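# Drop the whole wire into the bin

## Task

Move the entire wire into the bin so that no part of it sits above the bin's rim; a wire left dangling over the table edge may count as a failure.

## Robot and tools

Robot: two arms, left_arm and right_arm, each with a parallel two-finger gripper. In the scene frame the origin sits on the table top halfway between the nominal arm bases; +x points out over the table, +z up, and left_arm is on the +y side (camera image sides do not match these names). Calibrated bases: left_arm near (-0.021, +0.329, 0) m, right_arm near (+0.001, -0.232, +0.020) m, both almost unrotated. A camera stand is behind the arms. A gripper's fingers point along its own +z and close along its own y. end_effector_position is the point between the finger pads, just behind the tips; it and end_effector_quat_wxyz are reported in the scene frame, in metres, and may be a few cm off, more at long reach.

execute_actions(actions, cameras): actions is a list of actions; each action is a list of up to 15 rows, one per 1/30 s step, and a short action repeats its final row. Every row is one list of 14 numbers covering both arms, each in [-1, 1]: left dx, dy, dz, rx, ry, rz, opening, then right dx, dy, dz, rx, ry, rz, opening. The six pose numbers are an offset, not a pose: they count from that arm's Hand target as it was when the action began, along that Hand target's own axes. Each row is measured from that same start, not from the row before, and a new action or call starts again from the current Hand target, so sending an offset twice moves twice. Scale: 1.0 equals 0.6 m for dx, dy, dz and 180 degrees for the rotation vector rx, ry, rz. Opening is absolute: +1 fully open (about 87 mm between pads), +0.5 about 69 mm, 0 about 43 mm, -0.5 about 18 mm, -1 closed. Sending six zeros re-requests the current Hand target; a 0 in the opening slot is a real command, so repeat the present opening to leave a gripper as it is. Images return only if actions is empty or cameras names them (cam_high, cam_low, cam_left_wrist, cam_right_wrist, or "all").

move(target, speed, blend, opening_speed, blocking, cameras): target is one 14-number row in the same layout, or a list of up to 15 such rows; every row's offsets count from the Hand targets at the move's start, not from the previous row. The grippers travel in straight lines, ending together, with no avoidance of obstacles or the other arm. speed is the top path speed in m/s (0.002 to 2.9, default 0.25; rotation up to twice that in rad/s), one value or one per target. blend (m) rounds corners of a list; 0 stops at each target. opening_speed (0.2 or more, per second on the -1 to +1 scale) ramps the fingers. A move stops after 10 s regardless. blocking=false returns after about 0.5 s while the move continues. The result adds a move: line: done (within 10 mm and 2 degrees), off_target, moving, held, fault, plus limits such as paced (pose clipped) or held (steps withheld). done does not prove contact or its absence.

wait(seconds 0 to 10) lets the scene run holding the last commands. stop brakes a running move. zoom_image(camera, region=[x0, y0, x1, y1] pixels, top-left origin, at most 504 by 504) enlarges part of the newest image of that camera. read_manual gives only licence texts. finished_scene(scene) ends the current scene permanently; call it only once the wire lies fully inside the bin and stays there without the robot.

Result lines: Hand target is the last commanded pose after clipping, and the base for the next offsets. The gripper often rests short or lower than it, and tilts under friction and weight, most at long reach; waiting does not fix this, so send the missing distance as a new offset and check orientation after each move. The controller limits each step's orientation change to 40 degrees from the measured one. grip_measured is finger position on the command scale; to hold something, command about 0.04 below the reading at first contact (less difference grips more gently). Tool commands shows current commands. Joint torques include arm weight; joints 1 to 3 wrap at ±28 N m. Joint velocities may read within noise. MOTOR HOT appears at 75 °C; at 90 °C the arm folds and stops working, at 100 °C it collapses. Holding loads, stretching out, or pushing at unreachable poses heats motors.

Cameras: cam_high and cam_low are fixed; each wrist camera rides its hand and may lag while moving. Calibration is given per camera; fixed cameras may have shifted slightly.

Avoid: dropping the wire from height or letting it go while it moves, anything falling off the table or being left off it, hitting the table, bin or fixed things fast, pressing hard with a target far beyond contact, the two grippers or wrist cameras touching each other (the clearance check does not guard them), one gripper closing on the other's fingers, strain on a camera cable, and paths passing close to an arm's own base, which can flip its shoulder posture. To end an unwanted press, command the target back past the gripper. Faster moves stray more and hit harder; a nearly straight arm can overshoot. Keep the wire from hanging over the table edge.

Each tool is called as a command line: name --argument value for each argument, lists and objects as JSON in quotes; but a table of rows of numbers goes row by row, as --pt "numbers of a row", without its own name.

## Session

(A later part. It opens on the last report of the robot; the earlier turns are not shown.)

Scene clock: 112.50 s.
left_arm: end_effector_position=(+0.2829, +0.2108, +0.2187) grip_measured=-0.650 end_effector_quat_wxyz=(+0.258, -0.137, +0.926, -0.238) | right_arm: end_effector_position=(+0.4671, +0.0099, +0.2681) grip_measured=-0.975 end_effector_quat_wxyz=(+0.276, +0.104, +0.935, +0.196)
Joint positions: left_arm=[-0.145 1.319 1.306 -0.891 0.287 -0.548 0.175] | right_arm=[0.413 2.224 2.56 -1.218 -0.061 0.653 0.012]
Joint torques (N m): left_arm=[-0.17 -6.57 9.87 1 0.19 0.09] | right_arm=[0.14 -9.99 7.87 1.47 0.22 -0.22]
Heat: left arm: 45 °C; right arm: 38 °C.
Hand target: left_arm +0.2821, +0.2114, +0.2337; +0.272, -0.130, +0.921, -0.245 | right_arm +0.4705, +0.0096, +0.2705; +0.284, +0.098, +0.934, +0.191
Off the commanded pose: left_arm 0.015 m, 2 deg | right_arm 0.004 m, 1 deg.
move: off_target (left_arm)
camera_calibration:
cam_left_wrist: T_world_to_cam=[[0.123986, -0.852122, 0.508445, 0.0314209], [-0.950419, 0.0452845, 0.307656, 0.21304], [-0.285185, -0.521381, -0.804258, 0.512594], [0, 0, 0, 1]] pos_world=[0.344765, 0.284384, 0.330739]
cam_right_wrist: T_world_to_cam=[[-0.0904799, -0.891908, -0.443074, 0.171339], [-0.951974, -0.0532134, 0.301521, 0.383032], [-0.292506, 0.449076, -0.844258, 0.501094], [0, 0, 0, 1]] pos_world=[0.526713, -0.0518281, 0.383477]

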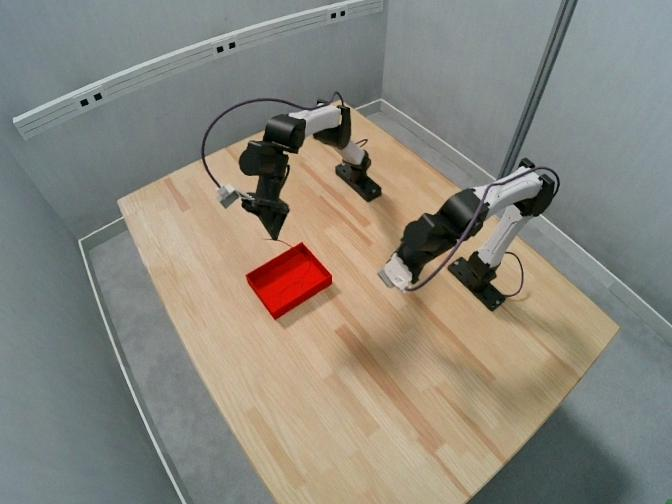

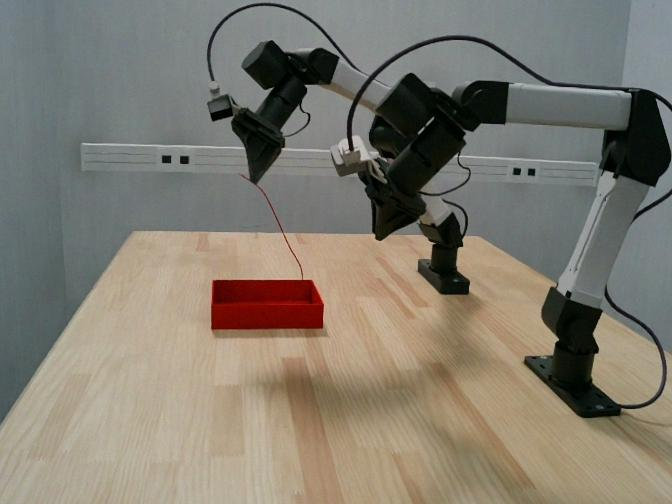

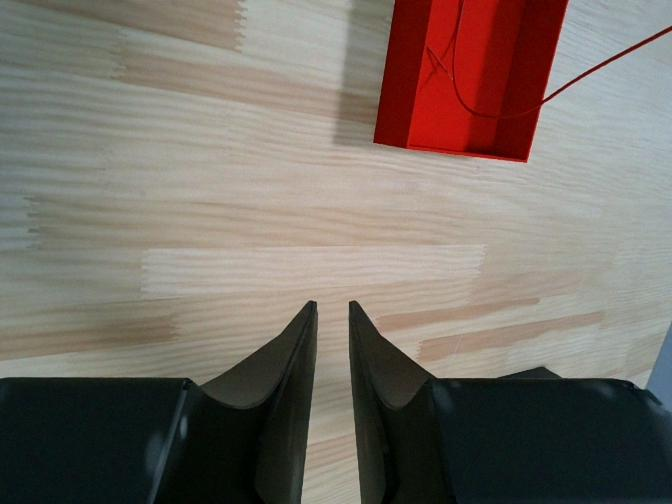

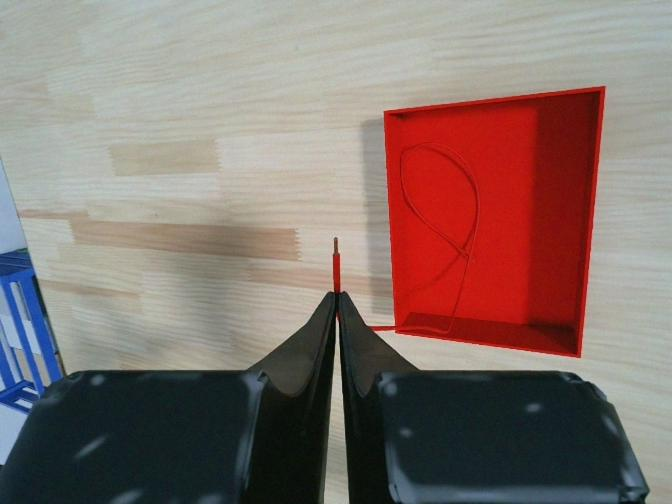

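move --target '[0,0,0,0,0,0,-0.65,0.0318,-0.1258,0.238,0,0,0,-1]' --speed 0.12 --cameras '["all"]'

zoom_image --camera "cam_low" --region '[180, 200, 340, 340]'

zoom_image --camera "cam_high" --region '[220, 190, 360, 330]'

Scene clock: 121.83 s.
left_arm: end_effector_position=(+0.2829, +0.2108, +0.2187) grip_measured=-0.650 end_effector_quat_wxyz=(+0.258, -0.137, +0.926, -0.238) | right_arm: end_effector_position=(+0.5258, -0.0112, +0.1227) grip_measured=-0.975 end_effector_quat_wxyz=(+0.278, +0.106, +0.937, +0.186)
Joint positions: left_arm=[-0.145 1.319 1.306 -0.891 0.287 -0.548 0.175] | right_arm=[0.332 2.263 2.023 -0.655 -0.093 0.586 0.012]
Joint torques (N m): left_arm=[-0.17 -6.57 9.88 1 0.19 0.09] | right_arm=[-0.34 -11.89 5.74 1.8 0.01 -0.26]
Heat: left arm: 44 °C; right arm: 41 °C.
Hand target: left_arm +0.2821, +0.2114, +0.2337; +0.272, -0.130, +0.921, -0.245 | right_arm +0.5303, -0.0104, +0.1207; +0.284, +0.098, +0.934, +0.191
Off the commanded pose: left_arm 0.015 m, 2 deg | right_arm 0.005 m, 1 deg.
move: off_target (left_arm)
camera_calibration:
cam_left_wrist: T_world_to_cam=[[0.123986, -0.852122, 0.508445, 0.0314209], [-0.950419, 0.0452845, 0.307656, 0.21304], [-0.285185, -0.521381, -0.804258, 0.512594], [0, 0, 0, 1]] pos_world=[0.344765, 0.284384, 0.330739]
cam_right_wrist: T_world_to_cam=[[-0.0986658, -0.899354, -0.425944, 0.0954115], [-0.952213, -0.0390079, 0.302934, 0.481739], [-0.28906, 0.435478, -0.852527, 0.404034], [0, 0, 0, 1]] pos_world=[0.584922, -0.0713479, 0.239155]

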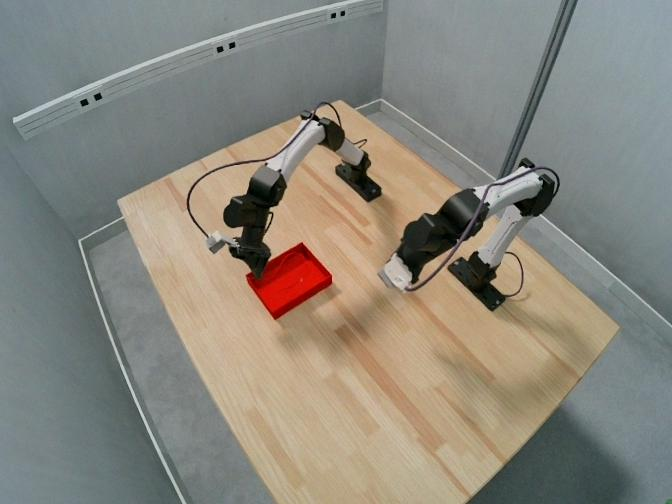

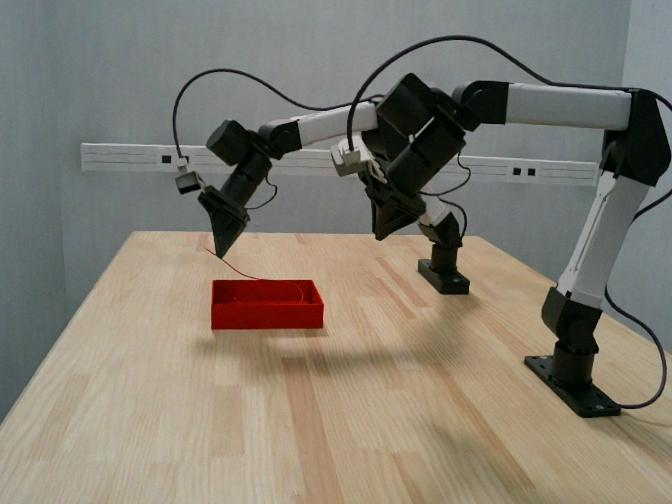

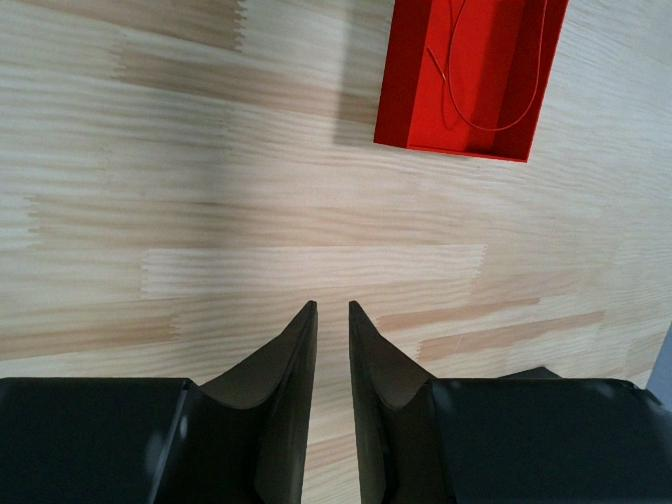

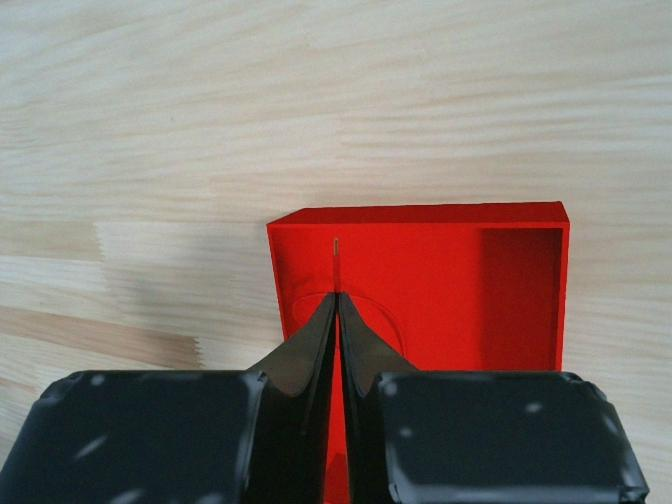

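Scaled by 3.150 from the camera's 672x504 image, which has a finer 960x720 frame.

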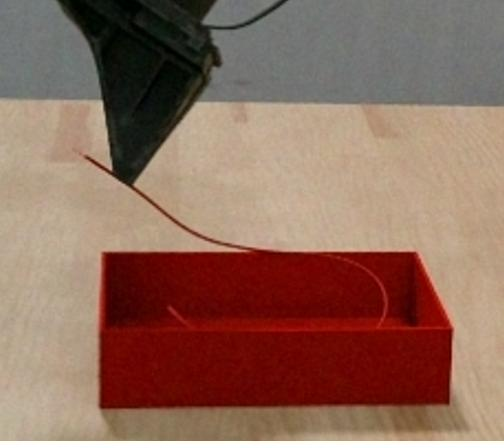

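Scaled by 3.600 from the camera's 672x504 image, which has a finer 960x720 frame.

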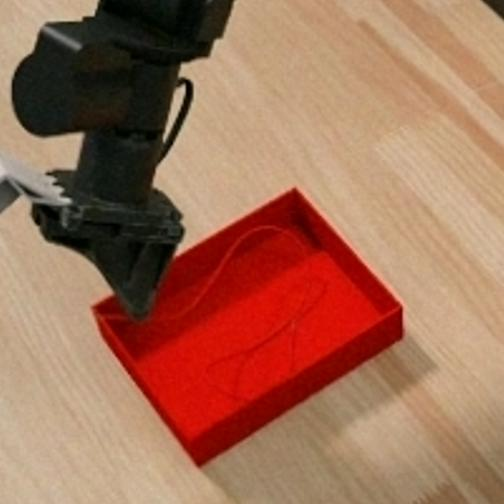

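move --target '[0,0,0,0,0,0,-0.65,0.1423,-0.017,0.09,0,0,0,-1]' --speed 0.08 --cameras '["all"]'

zoom_image --camera "cam_low" --region '[180, 200, 340, 340]'

zoom_image --camera "cam_high" --region '[220, 190, 360, 330]'

Scene clock: 127.97 s.
left_arm: end_effector_position=(+0.2829, +0.2108, +0.2187) grip_measured=-0.650 end_effector_quat_wxyz=(+0.258, -0.137, +0.926, -0.238) | right_arm: end_effector_position=(+0.4837, +0.0181, +0.0179) grip_measured=-0.975 end_effector_quat_wxyz=(+0.262, +0.093, +0.943, +0.183)
Joint positions: left_arm=[-0.145 1.319 1.306 -0.891 0.287 -0.548 0.175] | right_arm=[0.417 2.263 1.611 -0.27 -0.059 0.63 0.012]
Joint torques (N m): left_arm=[-0.17 -6.58 9.88 1 0.19 0.09] | right_arm=[0.53 -14.79 4.94 1.73 0.21 -0.01]
Heat: left arm: 43 °C; right arm: 44 °C.
Hand target: left_arm +0.2821, +0.2114, +0.2337; +0.272, -0.130, +0.921, -0.245 | right_arm +0.4903, +0.0215, +0.0330; +0.284, +0.098, +0.934, +0.191
Off the commanded pose: left_arm 0.015 m, 2 deg | right_arm 0.017 m, 3 deg.
move: off_target (left_arm, right_arm)
camera_calibration:
cam_left_wrist: T_world_to_cam=[[0.123986, -0.852122, 0.508445, 0.0314209], [-0.950419, 0.0452845, 0.307656, 0.21304], [-0.285185, -0.521381, -0.804258, 0.512594], [0, 0, 0, 1]] pos_world=[0.344765, 0.284384, 0.330739]
cam_right_wrist: T_world_to_cam=[[-0.0842964, -0.906679, -0.413312, 0.0659523], [-0.941626, -0.0631947, 0.330678, 0.469364], [-0.325938, 0.41706, -0.848425, 0.307782], [0, 0, 0, 1]] pos_world=[0.547842, -0.0389045, 0.133181]

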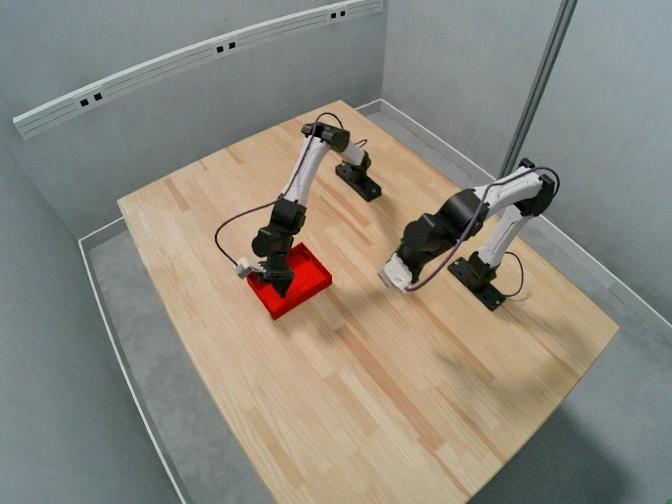

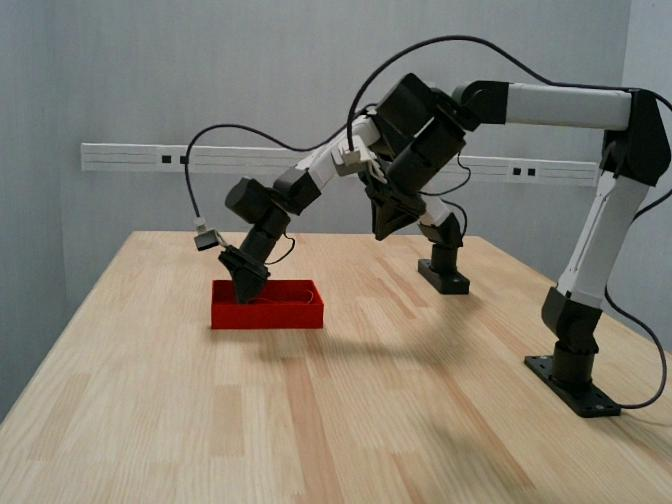

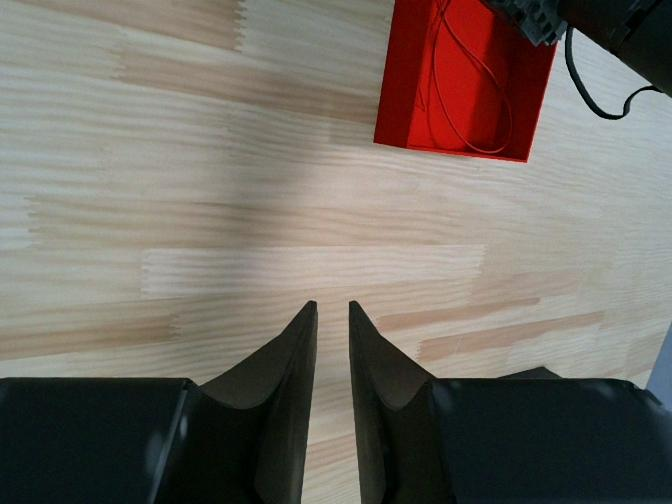

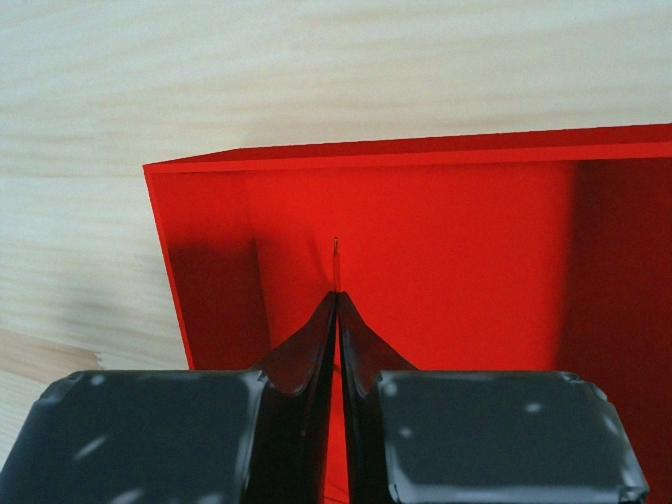

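Scaled by 3.150 from the camera's 672x504 image, which has a finer 960x720 frame.

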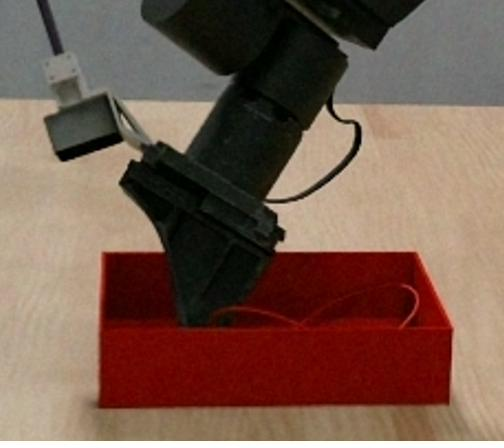

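Scaled by 3.600 from the camera's 672x504 image, which has a finer 960x720 frame.

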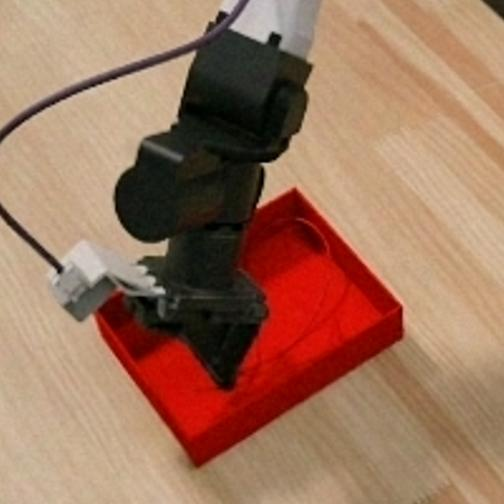

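move --pt "0 0 0 0 0 0 -0.65 0.1423 -0.017 0.09 0 0 0 -0.5" --pt "0 0 0 0 0 0 -0.65 0.1423 -0.017 -0.02 0 0 0 -0.5" --pt "0 0 0 0 0 0 -0.65 0.1423 -0.017 -0.2 0 0 0 -0.5" --pt "0 0 0 0 0 0 -0.65 0.1 -0.12 -0.28 0 0 0 -0.5" --speed '[0.1,0.06,0.15,0.2]' --blend '[0,0.02,0.02,0]' --opening_speed 0.5 --cameras '["all"]'

zoom_image --camera "cam_low" --region '[180, 200, 340, 340]'

zoom_image --camera "cam_high" --region '[220, 190, 360, 330]'

zoom_image --camera "cam_right_wrist" --region '[200, 0, 600, 380]'

Scene clock: 136.97 s.
left_arm: end_effector_position=(+0.2829, +0.2108, +0.2187) grip_measured=-0.650 end_effector_quat_wxyz=(+0.258, -0.137, +0.926, -0.238) | right_arm: end_effector_position=(+0.3427, -0.0774, +0.0963) grip_measured=-0.500 end_effector_quat_wxyz=(+0.278, +0.108, +0.936, +0.185)
Joint positions: left_arm=[-0.145 1.319 1.306 -0.891 0.287 -0.548 0.175] | right_arm=[0.32 1.529 0.938 -0.303 -0.098 0.581 0.25]
Joint torques (N m): left_arm=[-0.16 -6.57 9.88 1 0.19 0.09] | right_arm=[0.08 -8.57 5.2 1.5 0.02 -0.22]
Heat: left arm: 43 °C; right arm: 46 °C.
Hand target: left_arm +0.2821, +0.2114, +0.2337; +0.272, -0.130, +0.921, -0.245 | right_arm +0.3402, -0.0769, +0.1023; +0.284, +0.098, +0.934, +0.191
Off the commanded pose: left_arm 0.015 m, 2 deg | right_arm 0.006 m, 1 deg.
move: off_target (left_arm)
camera_calibration:
cam_left_wrist: T_world_to_cam=[[0.123986, -0.852122, 0.508445, 0.0314209], [-0.950419, 0.0452845, 0.307656, 0.21304], [-0.285185, -0.521381, -0.804258, 0.512594], [0, 0, 0, 1]] pos_world=[0.344765, 0.284384, 0.330739]
cam_right_wrist: T_world_to_cam=[[-0.102456, -0.898413, -0.427032, 0.00811221], [-0.952421, -0.0352822, 0.302738, 0.31318], [-0.28705, 0.437732, -0.852052, 0.35679], [0, 0, 0, 1]] pos_world=[0.401527, -0.13784, 0.212656]

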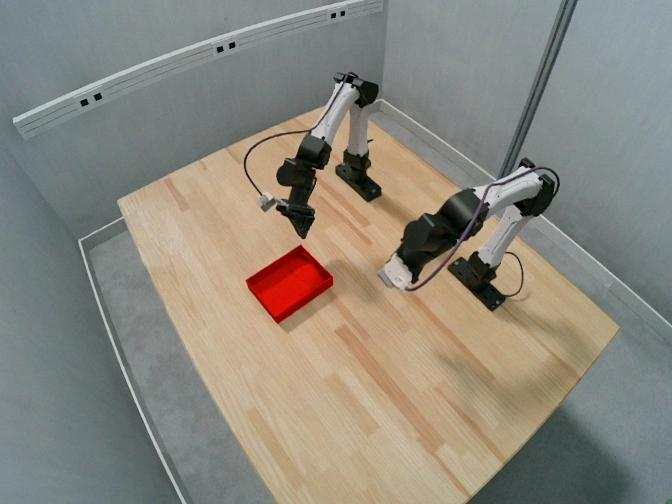

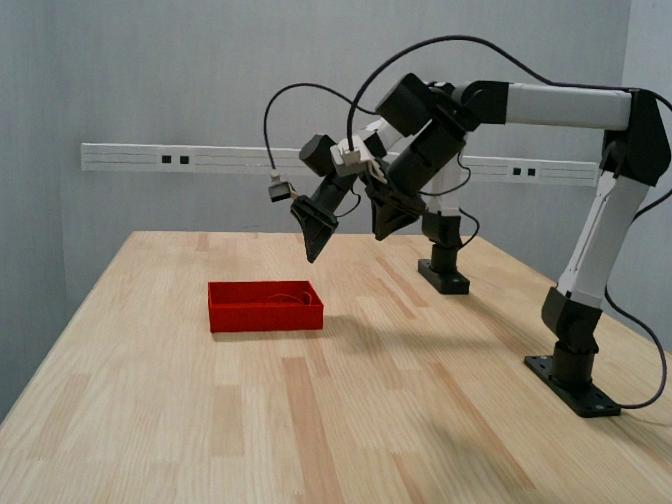

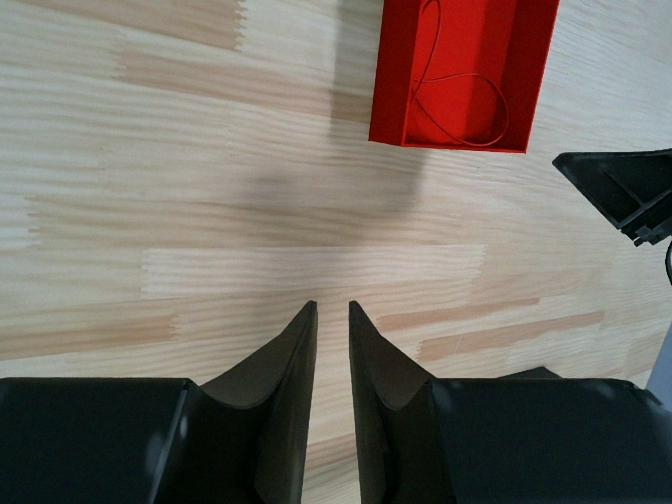

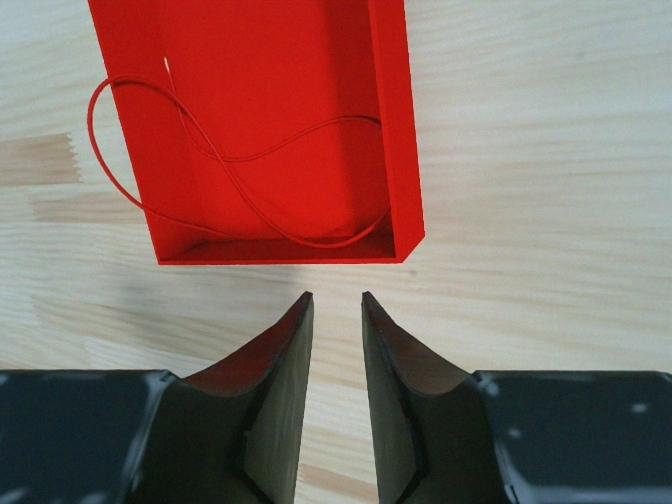

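Scaled by 3.150 from the camera's 672x504 image, which has a finer 960x720 frame.

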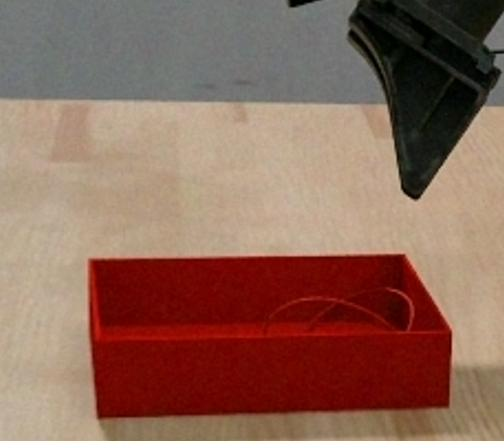

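Scaled by 3.600 from the camera's 672x504 image, which has a finer 960x720 frame.

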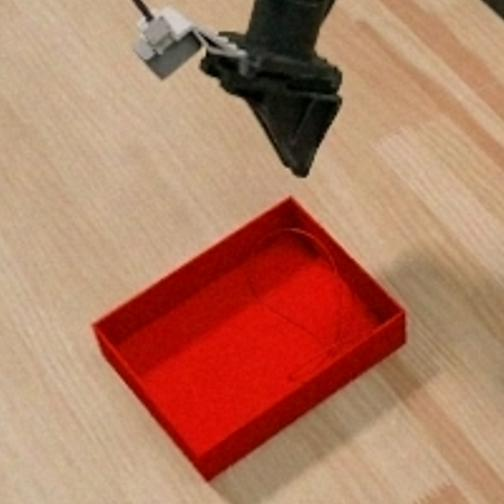

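Scaled by 1.260 from the camera's 672x504 image, which has a finer 960x720 frame.

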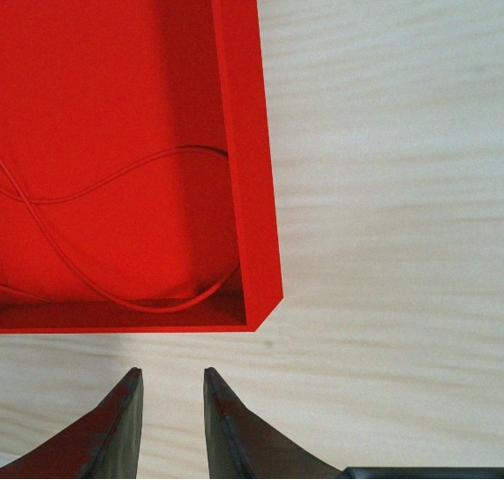

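zoom_image --camera "cam_left_wrist" --region '[350, 0, 580, 170]'

zoom_image --camera "cam_right_wrist" --region '[60, 0, 440, 290]'

zoom_image --camera "cam_low" --region '[200, 270, 340, 340]'

zoom_image --camera "cam_high" --region '[240, 240, 340, 330]'

Scaled by 2.191 from the camera's 672x504 image, which has a finer 960x720 frame.

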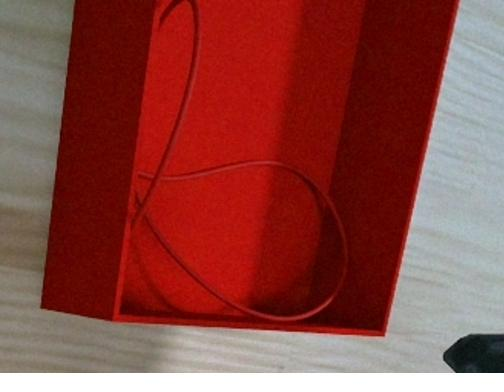

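Scaled by 1.326 from the camera's 672x504 image, which has a finer 960x720 frame.

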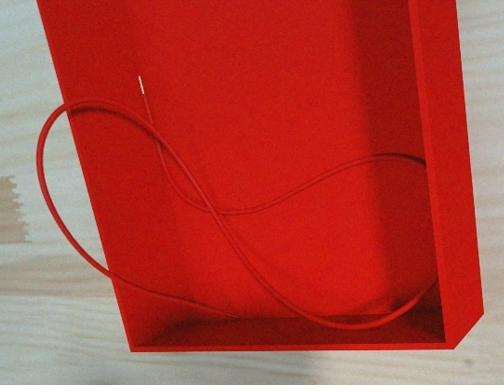

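Scaled by 3.600 from the camera's 672x504 image, which has a finer 960x720 frame.

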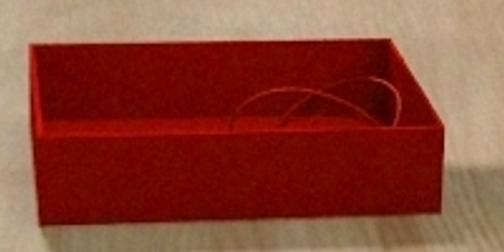

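Scaled by 5.040 from the camera's 672x504 image, which has a finer 960x720 frame.

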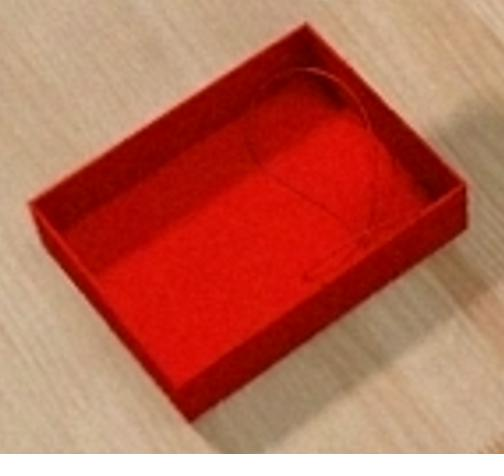

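move --target '[-0.0248,-0.1185,0.2908,-0.021,0.009,0.261,-0.4,-0.114,-0.162,-0.231,0,0,0,-0.5]' --speed 0.25 --cameras '["all"]'

zoom_image --camera "cam_left_wrist" --region '[150, 0, 650, 400]'

Scene clock: 152.57 s.
left_arm: end_effector_position=(+0.3903, +0.0945, +0.1395) grip_measured=-0.400 end_effector_quat_wxyz=(+0.311, +0.239, +0.915, -0.089) | right_arm: end_effector_position=(+0.3052, -0.2261, +0.1891) grip_measured=-0.500 end_effector_quat_wxyz=(+0.267, +0.110, +0.939, +0.189)
Joint positions: left_arm=[-0.505 1.883 1.633 -0.662 0.014 -0.007 0.3] | right_arm=[-0.235 1.351 1.186 -0.88 -0.429 0.112 0.25]
Joint torques (N m): left_arm=[-0.64 -10.14 10.11 1.28 -0.06 0.1] | right_arm=[-0.46 -5.31 8.87 1.25 -0.22 -0.26]
Heat: left arm: 42 °C; right arm: 44 °C.
Hand target: left_arm +0.4004, +0.0904, +0.1495; +0.330, +0.243, +0.908, -0.088 | right_arm +0.3102, -0.2268, +0.2020; +0.284, +0.098, +0.934, +0.191
Off the commanded pose: left_arm 0.015 m, 2 deg | right_arm 0.014 m, 2 deg.
move: off_target (left_arm, right_arm)
camera_calibration:
cam_left_wrist: T_world_to_cam=[[-0.499903, -0.866035, 0.0089662, 0.273681], [-0.845809, 0.490402, 0.210031, 0.275404], [-0.186292, 0.0974117, -0.977654, 0.346069], [0, 0, 0, 1]] pos_world=[0.434222, 0.0682472, 0.278038]
cam_right_wrist: T_world_to_cam=[[-0.110027, -0.894679, -0.432948, -0.0854797], [-0.945091, -0.0406891, 0.324263, 0.236629], [-0.307728, 0.444853, -0.841076, 0.496074], [0, 0, 0, 1]] pos_world=[0.366887, -0.287529, 0.303497]

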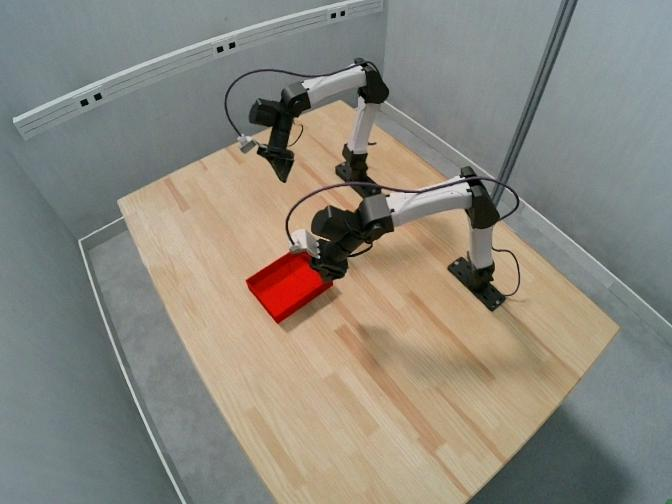

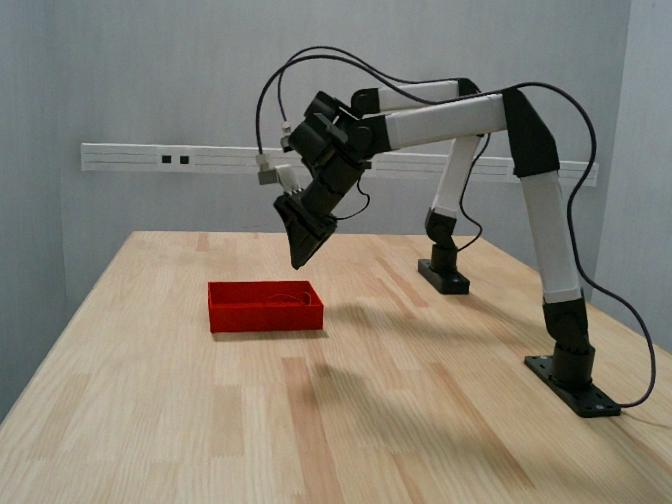

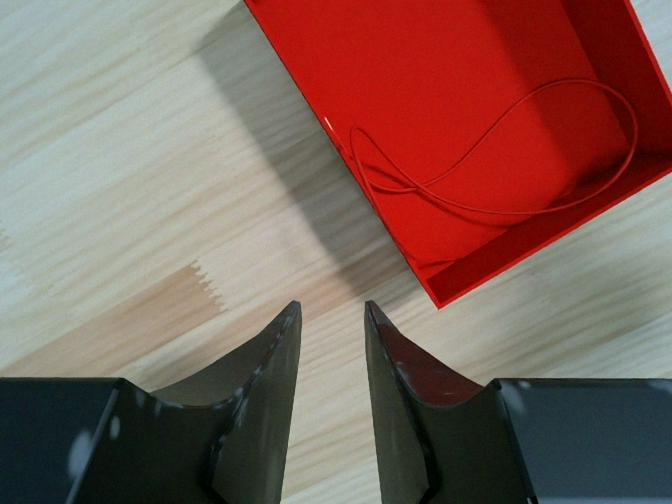

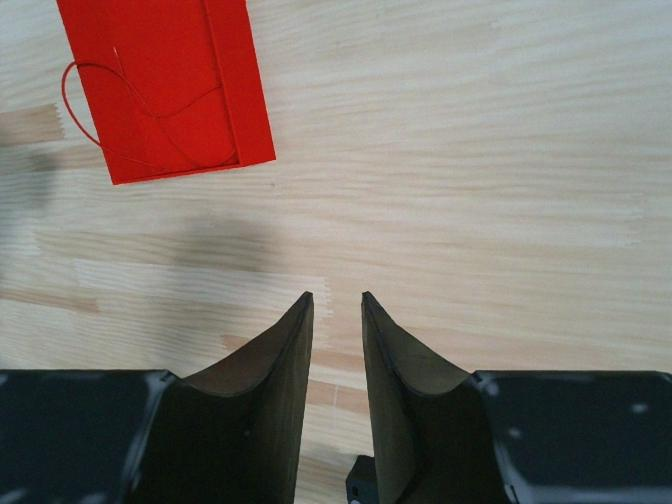

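Scaled by 1.008 from the camera's 672x504 image, which has a finer 960x720 frame.

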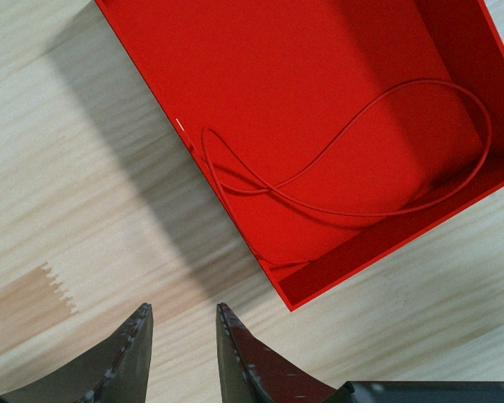

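zoom_image --camera "cam_left_wrist" --region '[300, 90, 480, 310]'

zoom_image --camera "cam_right_wrist" --region '[30, 0, 290, 200]'

Scaled by 2.291 from the camera's 672x504 image, which has a finer 960x720 frame.

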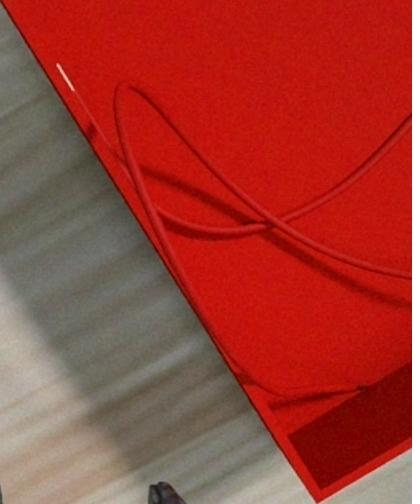

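Scaled by 1.938 from the camera's 672x504 image, which has a finer 960x720 frame.

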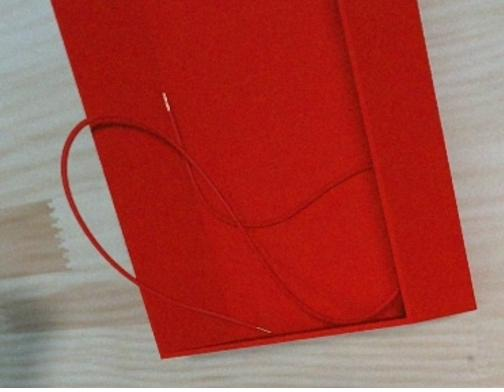

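move --pt "0.0233 -0.0285 0.09 0 0 0 -0.2 0 0 0 0 0 0 -0.5" --pt "0.0233 -0.0285 0.122 0 0 0 -0.2 0 0 0 0 0 0 -0.5" --speed 0.08 --blend '[0.01,0]' --cameras '["cam_low","cam_left_wrist","cam_right_wrist"]'

Scene clock: 162.17 s.
left_arm: end_effector_position=(+0.4182, +0.0616, +0.0814) grip_measured=-0.200 end_effector_quat_wxyz=(+0.319, +0.248, +0.910, -0.087) | right_arm: end_effector_position=(+0.3051, -0.2260, +0.1890) grip_measured=-0.500 end_effector_quat_wxyz=(+0.266, +0.110, +0.939, +0.189)
Joint positions: left_arm=[-0.542 2.053 1.633 -0.476 -0.011 -0.014 0.4] | right_arm=[-0.235 1.351 1.186 -0.881 -0.429 0.111 0.25]
Joint torques (N m): left_arm=[-0.84 -11.95 8.16 1.37 -0.09 -0.16] | right_arm=[-0.31 -5.35 8.81 1.22 -0.18 -0.23]
Heat: left arm: 43 °C; right arm: 41 °C.
Hand target: left_arm +0.4233, +0.0573, +0.0845; +0.330, +0.243, +0.908, -0.088 | right_arm +0.3102, -0.2268, +0.2020; +0.284, +0.098, +0.934, +0.191
Off the commanded pose: left_arm 0.007 m, 1 deg | right_arm 0.014 m, 2 deg.
move: off_target (right_arm); blend cut to 0.0096 m at target 1
camera_calibration:
cam_left_wrist: T_world_to_cam=[[-0.513737, -0.857927, -0.00600357, 0.266161], [-0.842104, 0.502899, 0.194817, 0.326302], [-0.164119, 0.10514, -0.980821, 0.288115], [0, 0, 0, 1]] pos_world=[0.458803, 0.0339574, 0.220619]
cam_right_wrist: T_world_to_cam=[[-0.109459, -0.894754, -0.432936, -0.0856789], [-0.944932, -0.0414766, 0.324628, 0.236174], [-0.308419, 0.444629, -0.840942, 0.496063], [0, 0, 0, 1]] pos_world=[0.366785, -0.28743, 0.303398]
Images, in order (width x height): cam_low 672x504, cam_left_wrist 672x504, cam_right_wrist 672x504.

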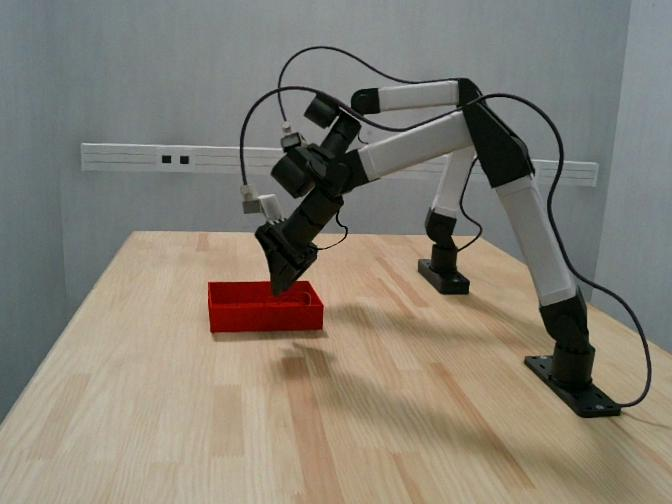

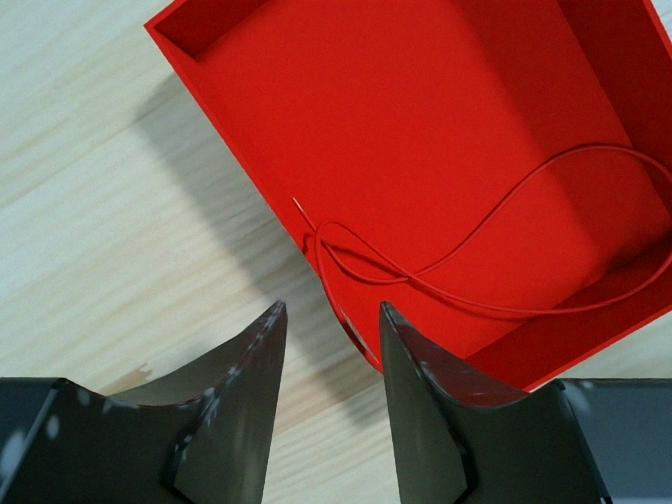

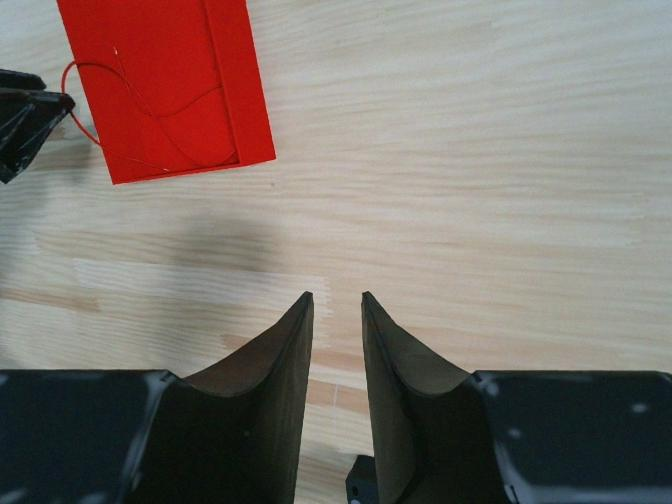

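move --pt "0.0107 0 0.0128 0 0 0 -0.2 0 0 0 0 0 0 -0.5" --pt "0.0107 0 0.0128 0 0 0 -1 0 0 0 0 0 0 -0.5" --speed 0.05 --opening_speed 0.7 --cameras '["cam_left_wrist","cam_right_wrist"]'

Scene clock: 166.50 s.
left_arm: end_effector_position=(+0.4233, +0.0584, +0.0833) grip_measured=-0.990 end_effector_quat_wxyz=(+0.332, +0.247, +0.906, -0.091) | right_arm: end_effector_position=(+0.3051, -0.2260, +0.1890) grip_measured=-0.500 end_effector_quat_wxyz=(+0.266, +0.110, +0.939, +0.189)
Joint positions: left_arm=[-0.542 2.053 1.626 -0.44 -0.011 -0.014 0.005] | right_arm=[-0.235 1.351 1.186 -0.881 -0.429 0.111 0.25]
Joint torques (N m): left_arm=[-0.84 -11.17 6.28 1.36 -0.08 -0.16] | right_arm=[-0.31 -5.31 8.75 1.24 -0.2 -0.31]
Heat: left arm: 43 °C; right arm: 40 °C.
Hand target: left_arm +0.4233, +0.0573, +0.0745; +0.330, +0.243, +0.908, -0.088 | right_arm +0.3102, -0.2268, +0.2020; +0.284, +0.098, +0.934, +0.191
Off the commanded pose: left_arm 0.009 m, 1 deg | right_arm 0.014 m, 2 deg.
move: off_target (right_arm)
camera_calibration:
cam_left_wrist: T_world_to_cam=[[-0.513574, -0.858026, -0.00575294, 0.266069], [-0.846587, 0.505612, 0.166272, 0.335934], [-0.139757, 0.0902631, -0.986063, 0.282147], [0, 0, 0, 1]] pos_world=[0.460475, 0.0329741, 0.223889]
cam_right_wrist: T_world_to_cam=[[-0.109459, -0.894754, -0.432936, -0.0856789], [-0.944932, -0.0414766, 0.324628, 0.236174], [-0.308419, 0.444629, -0.840942, 0.496063], [0, 0, 0, 1]] pos_world=[0.366785, -0.28743, 0.303398]
Images, in order (width x height): cam_left_wrist 672x504, cam_right_wrist 672x504.

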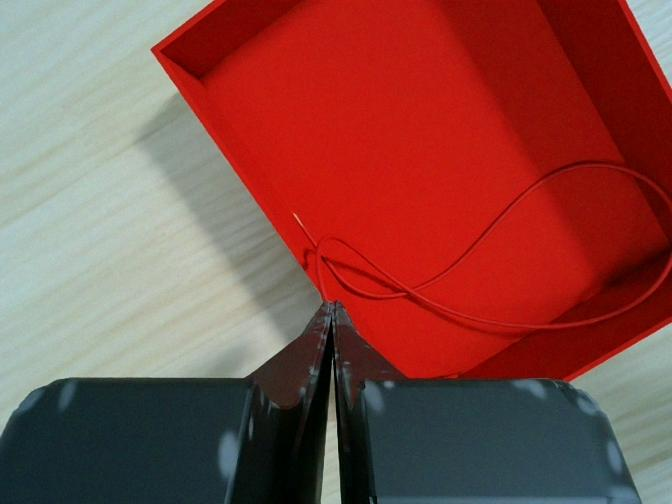

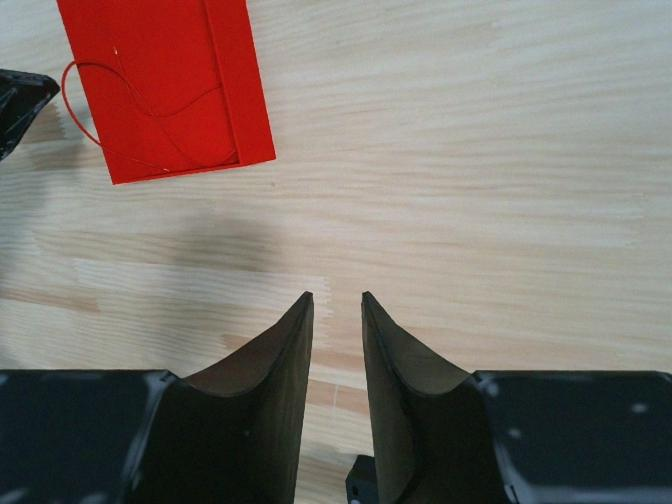

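move --pt "0 0 0 0 0 0 -0.2 0 0 0 0 0 0 -0.5" --pt "0.011 -0.009 0.025 0 0 0 -0.2 0 0 0 0 0 0 -0.5" --pt "0.011 -0.009 0.025 0 0 0 -1 0 0 0 0 0 0 -0.5" --speed 0.05 --opening_speed 0.7 --cameras '["cam_left_wrist","cam_right_wrist"]'

Scene clock: 173.83 s.
left_arm: end_effector_position=(+0.4251, +0.0519, +0.0654) grip_measured=-0.948 end_effector_quat_wxyz=(+0.331, +0.246, +0.906, -0.090) | right_arm: end_effector_position=(+0.3051, -0.2260, +0.1890) grip_measured=-0.500 end_effector_quat_wxyz=(+0.266, +0.110, +0.939, +0.189)
Joint positions: left_arm=[-0.553 2.09 1.611 -0.392 -0.019 -0.023 0.026] | right_arm=[-0.235 1.351 1.186 -0.881 -0.429 0.111 0.25]
Joint torques (N m): left_arm=[-0.92 -11.78 6.32 1.35 -0.09 -0.16] | right_arm=[-0.43 -5.26 8.83 1.26 -0.22 -0.27]
Heat: left arm: 44 °C; right arm: 40 °C.
Hand target: left_arm +0.4246, +0.0504, +0.0586; +0.330, +0.243, +0.908, -0.088 | right_arm +0.3102, -0.2268, +0.2020; +0.284, +0.098, +0.934, +0.191
Off the commanded pose: left_arm 0.007 m, 0 deg | right_arm 0.014 m, 2 deg.
move: off_target (right_arm)
camera_calibration:
cam_left_wrist: T_world_to_cam=[[-0.512346, -0.858758, -0.00603027, 0.260904], [-0.846814, 0.504027, 0.169889, 0.343667], [-0.142854, 0.0921487, -0.985445, 0.266585], [0, 0, 0, 1]] pos_world=[0.462778, 0.0262703, 0.205893]
cam_right_wrist: T_world_to_cam=[[-0.109459, -0.894754, -0.432936, -0.0856789], [-0.944932, -0.0414766, 0.324628, 0.236174], [-0.308419, 0.444629, -0.840942, 0.496063], [0, 0, 0, 1]] pos_world=[0.366785, -0.28743, 0.303398]
Images, in order (width x height): cam_left_wrist 672x504, cam_right_wrist 672x504.

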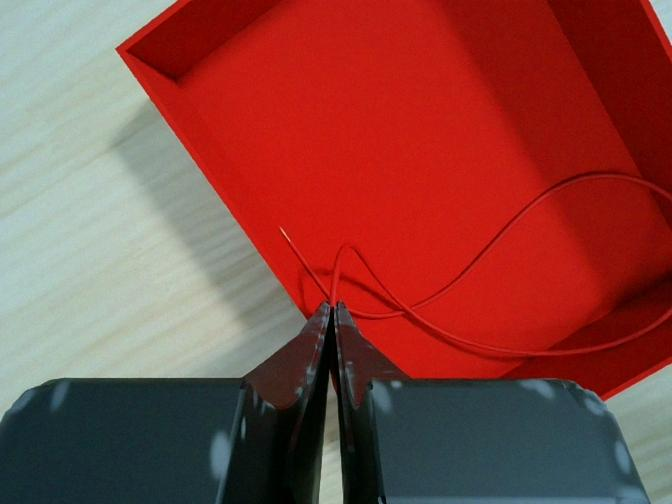

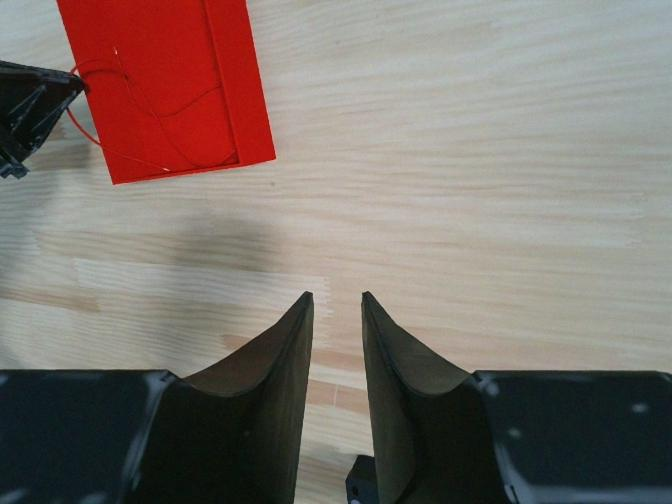

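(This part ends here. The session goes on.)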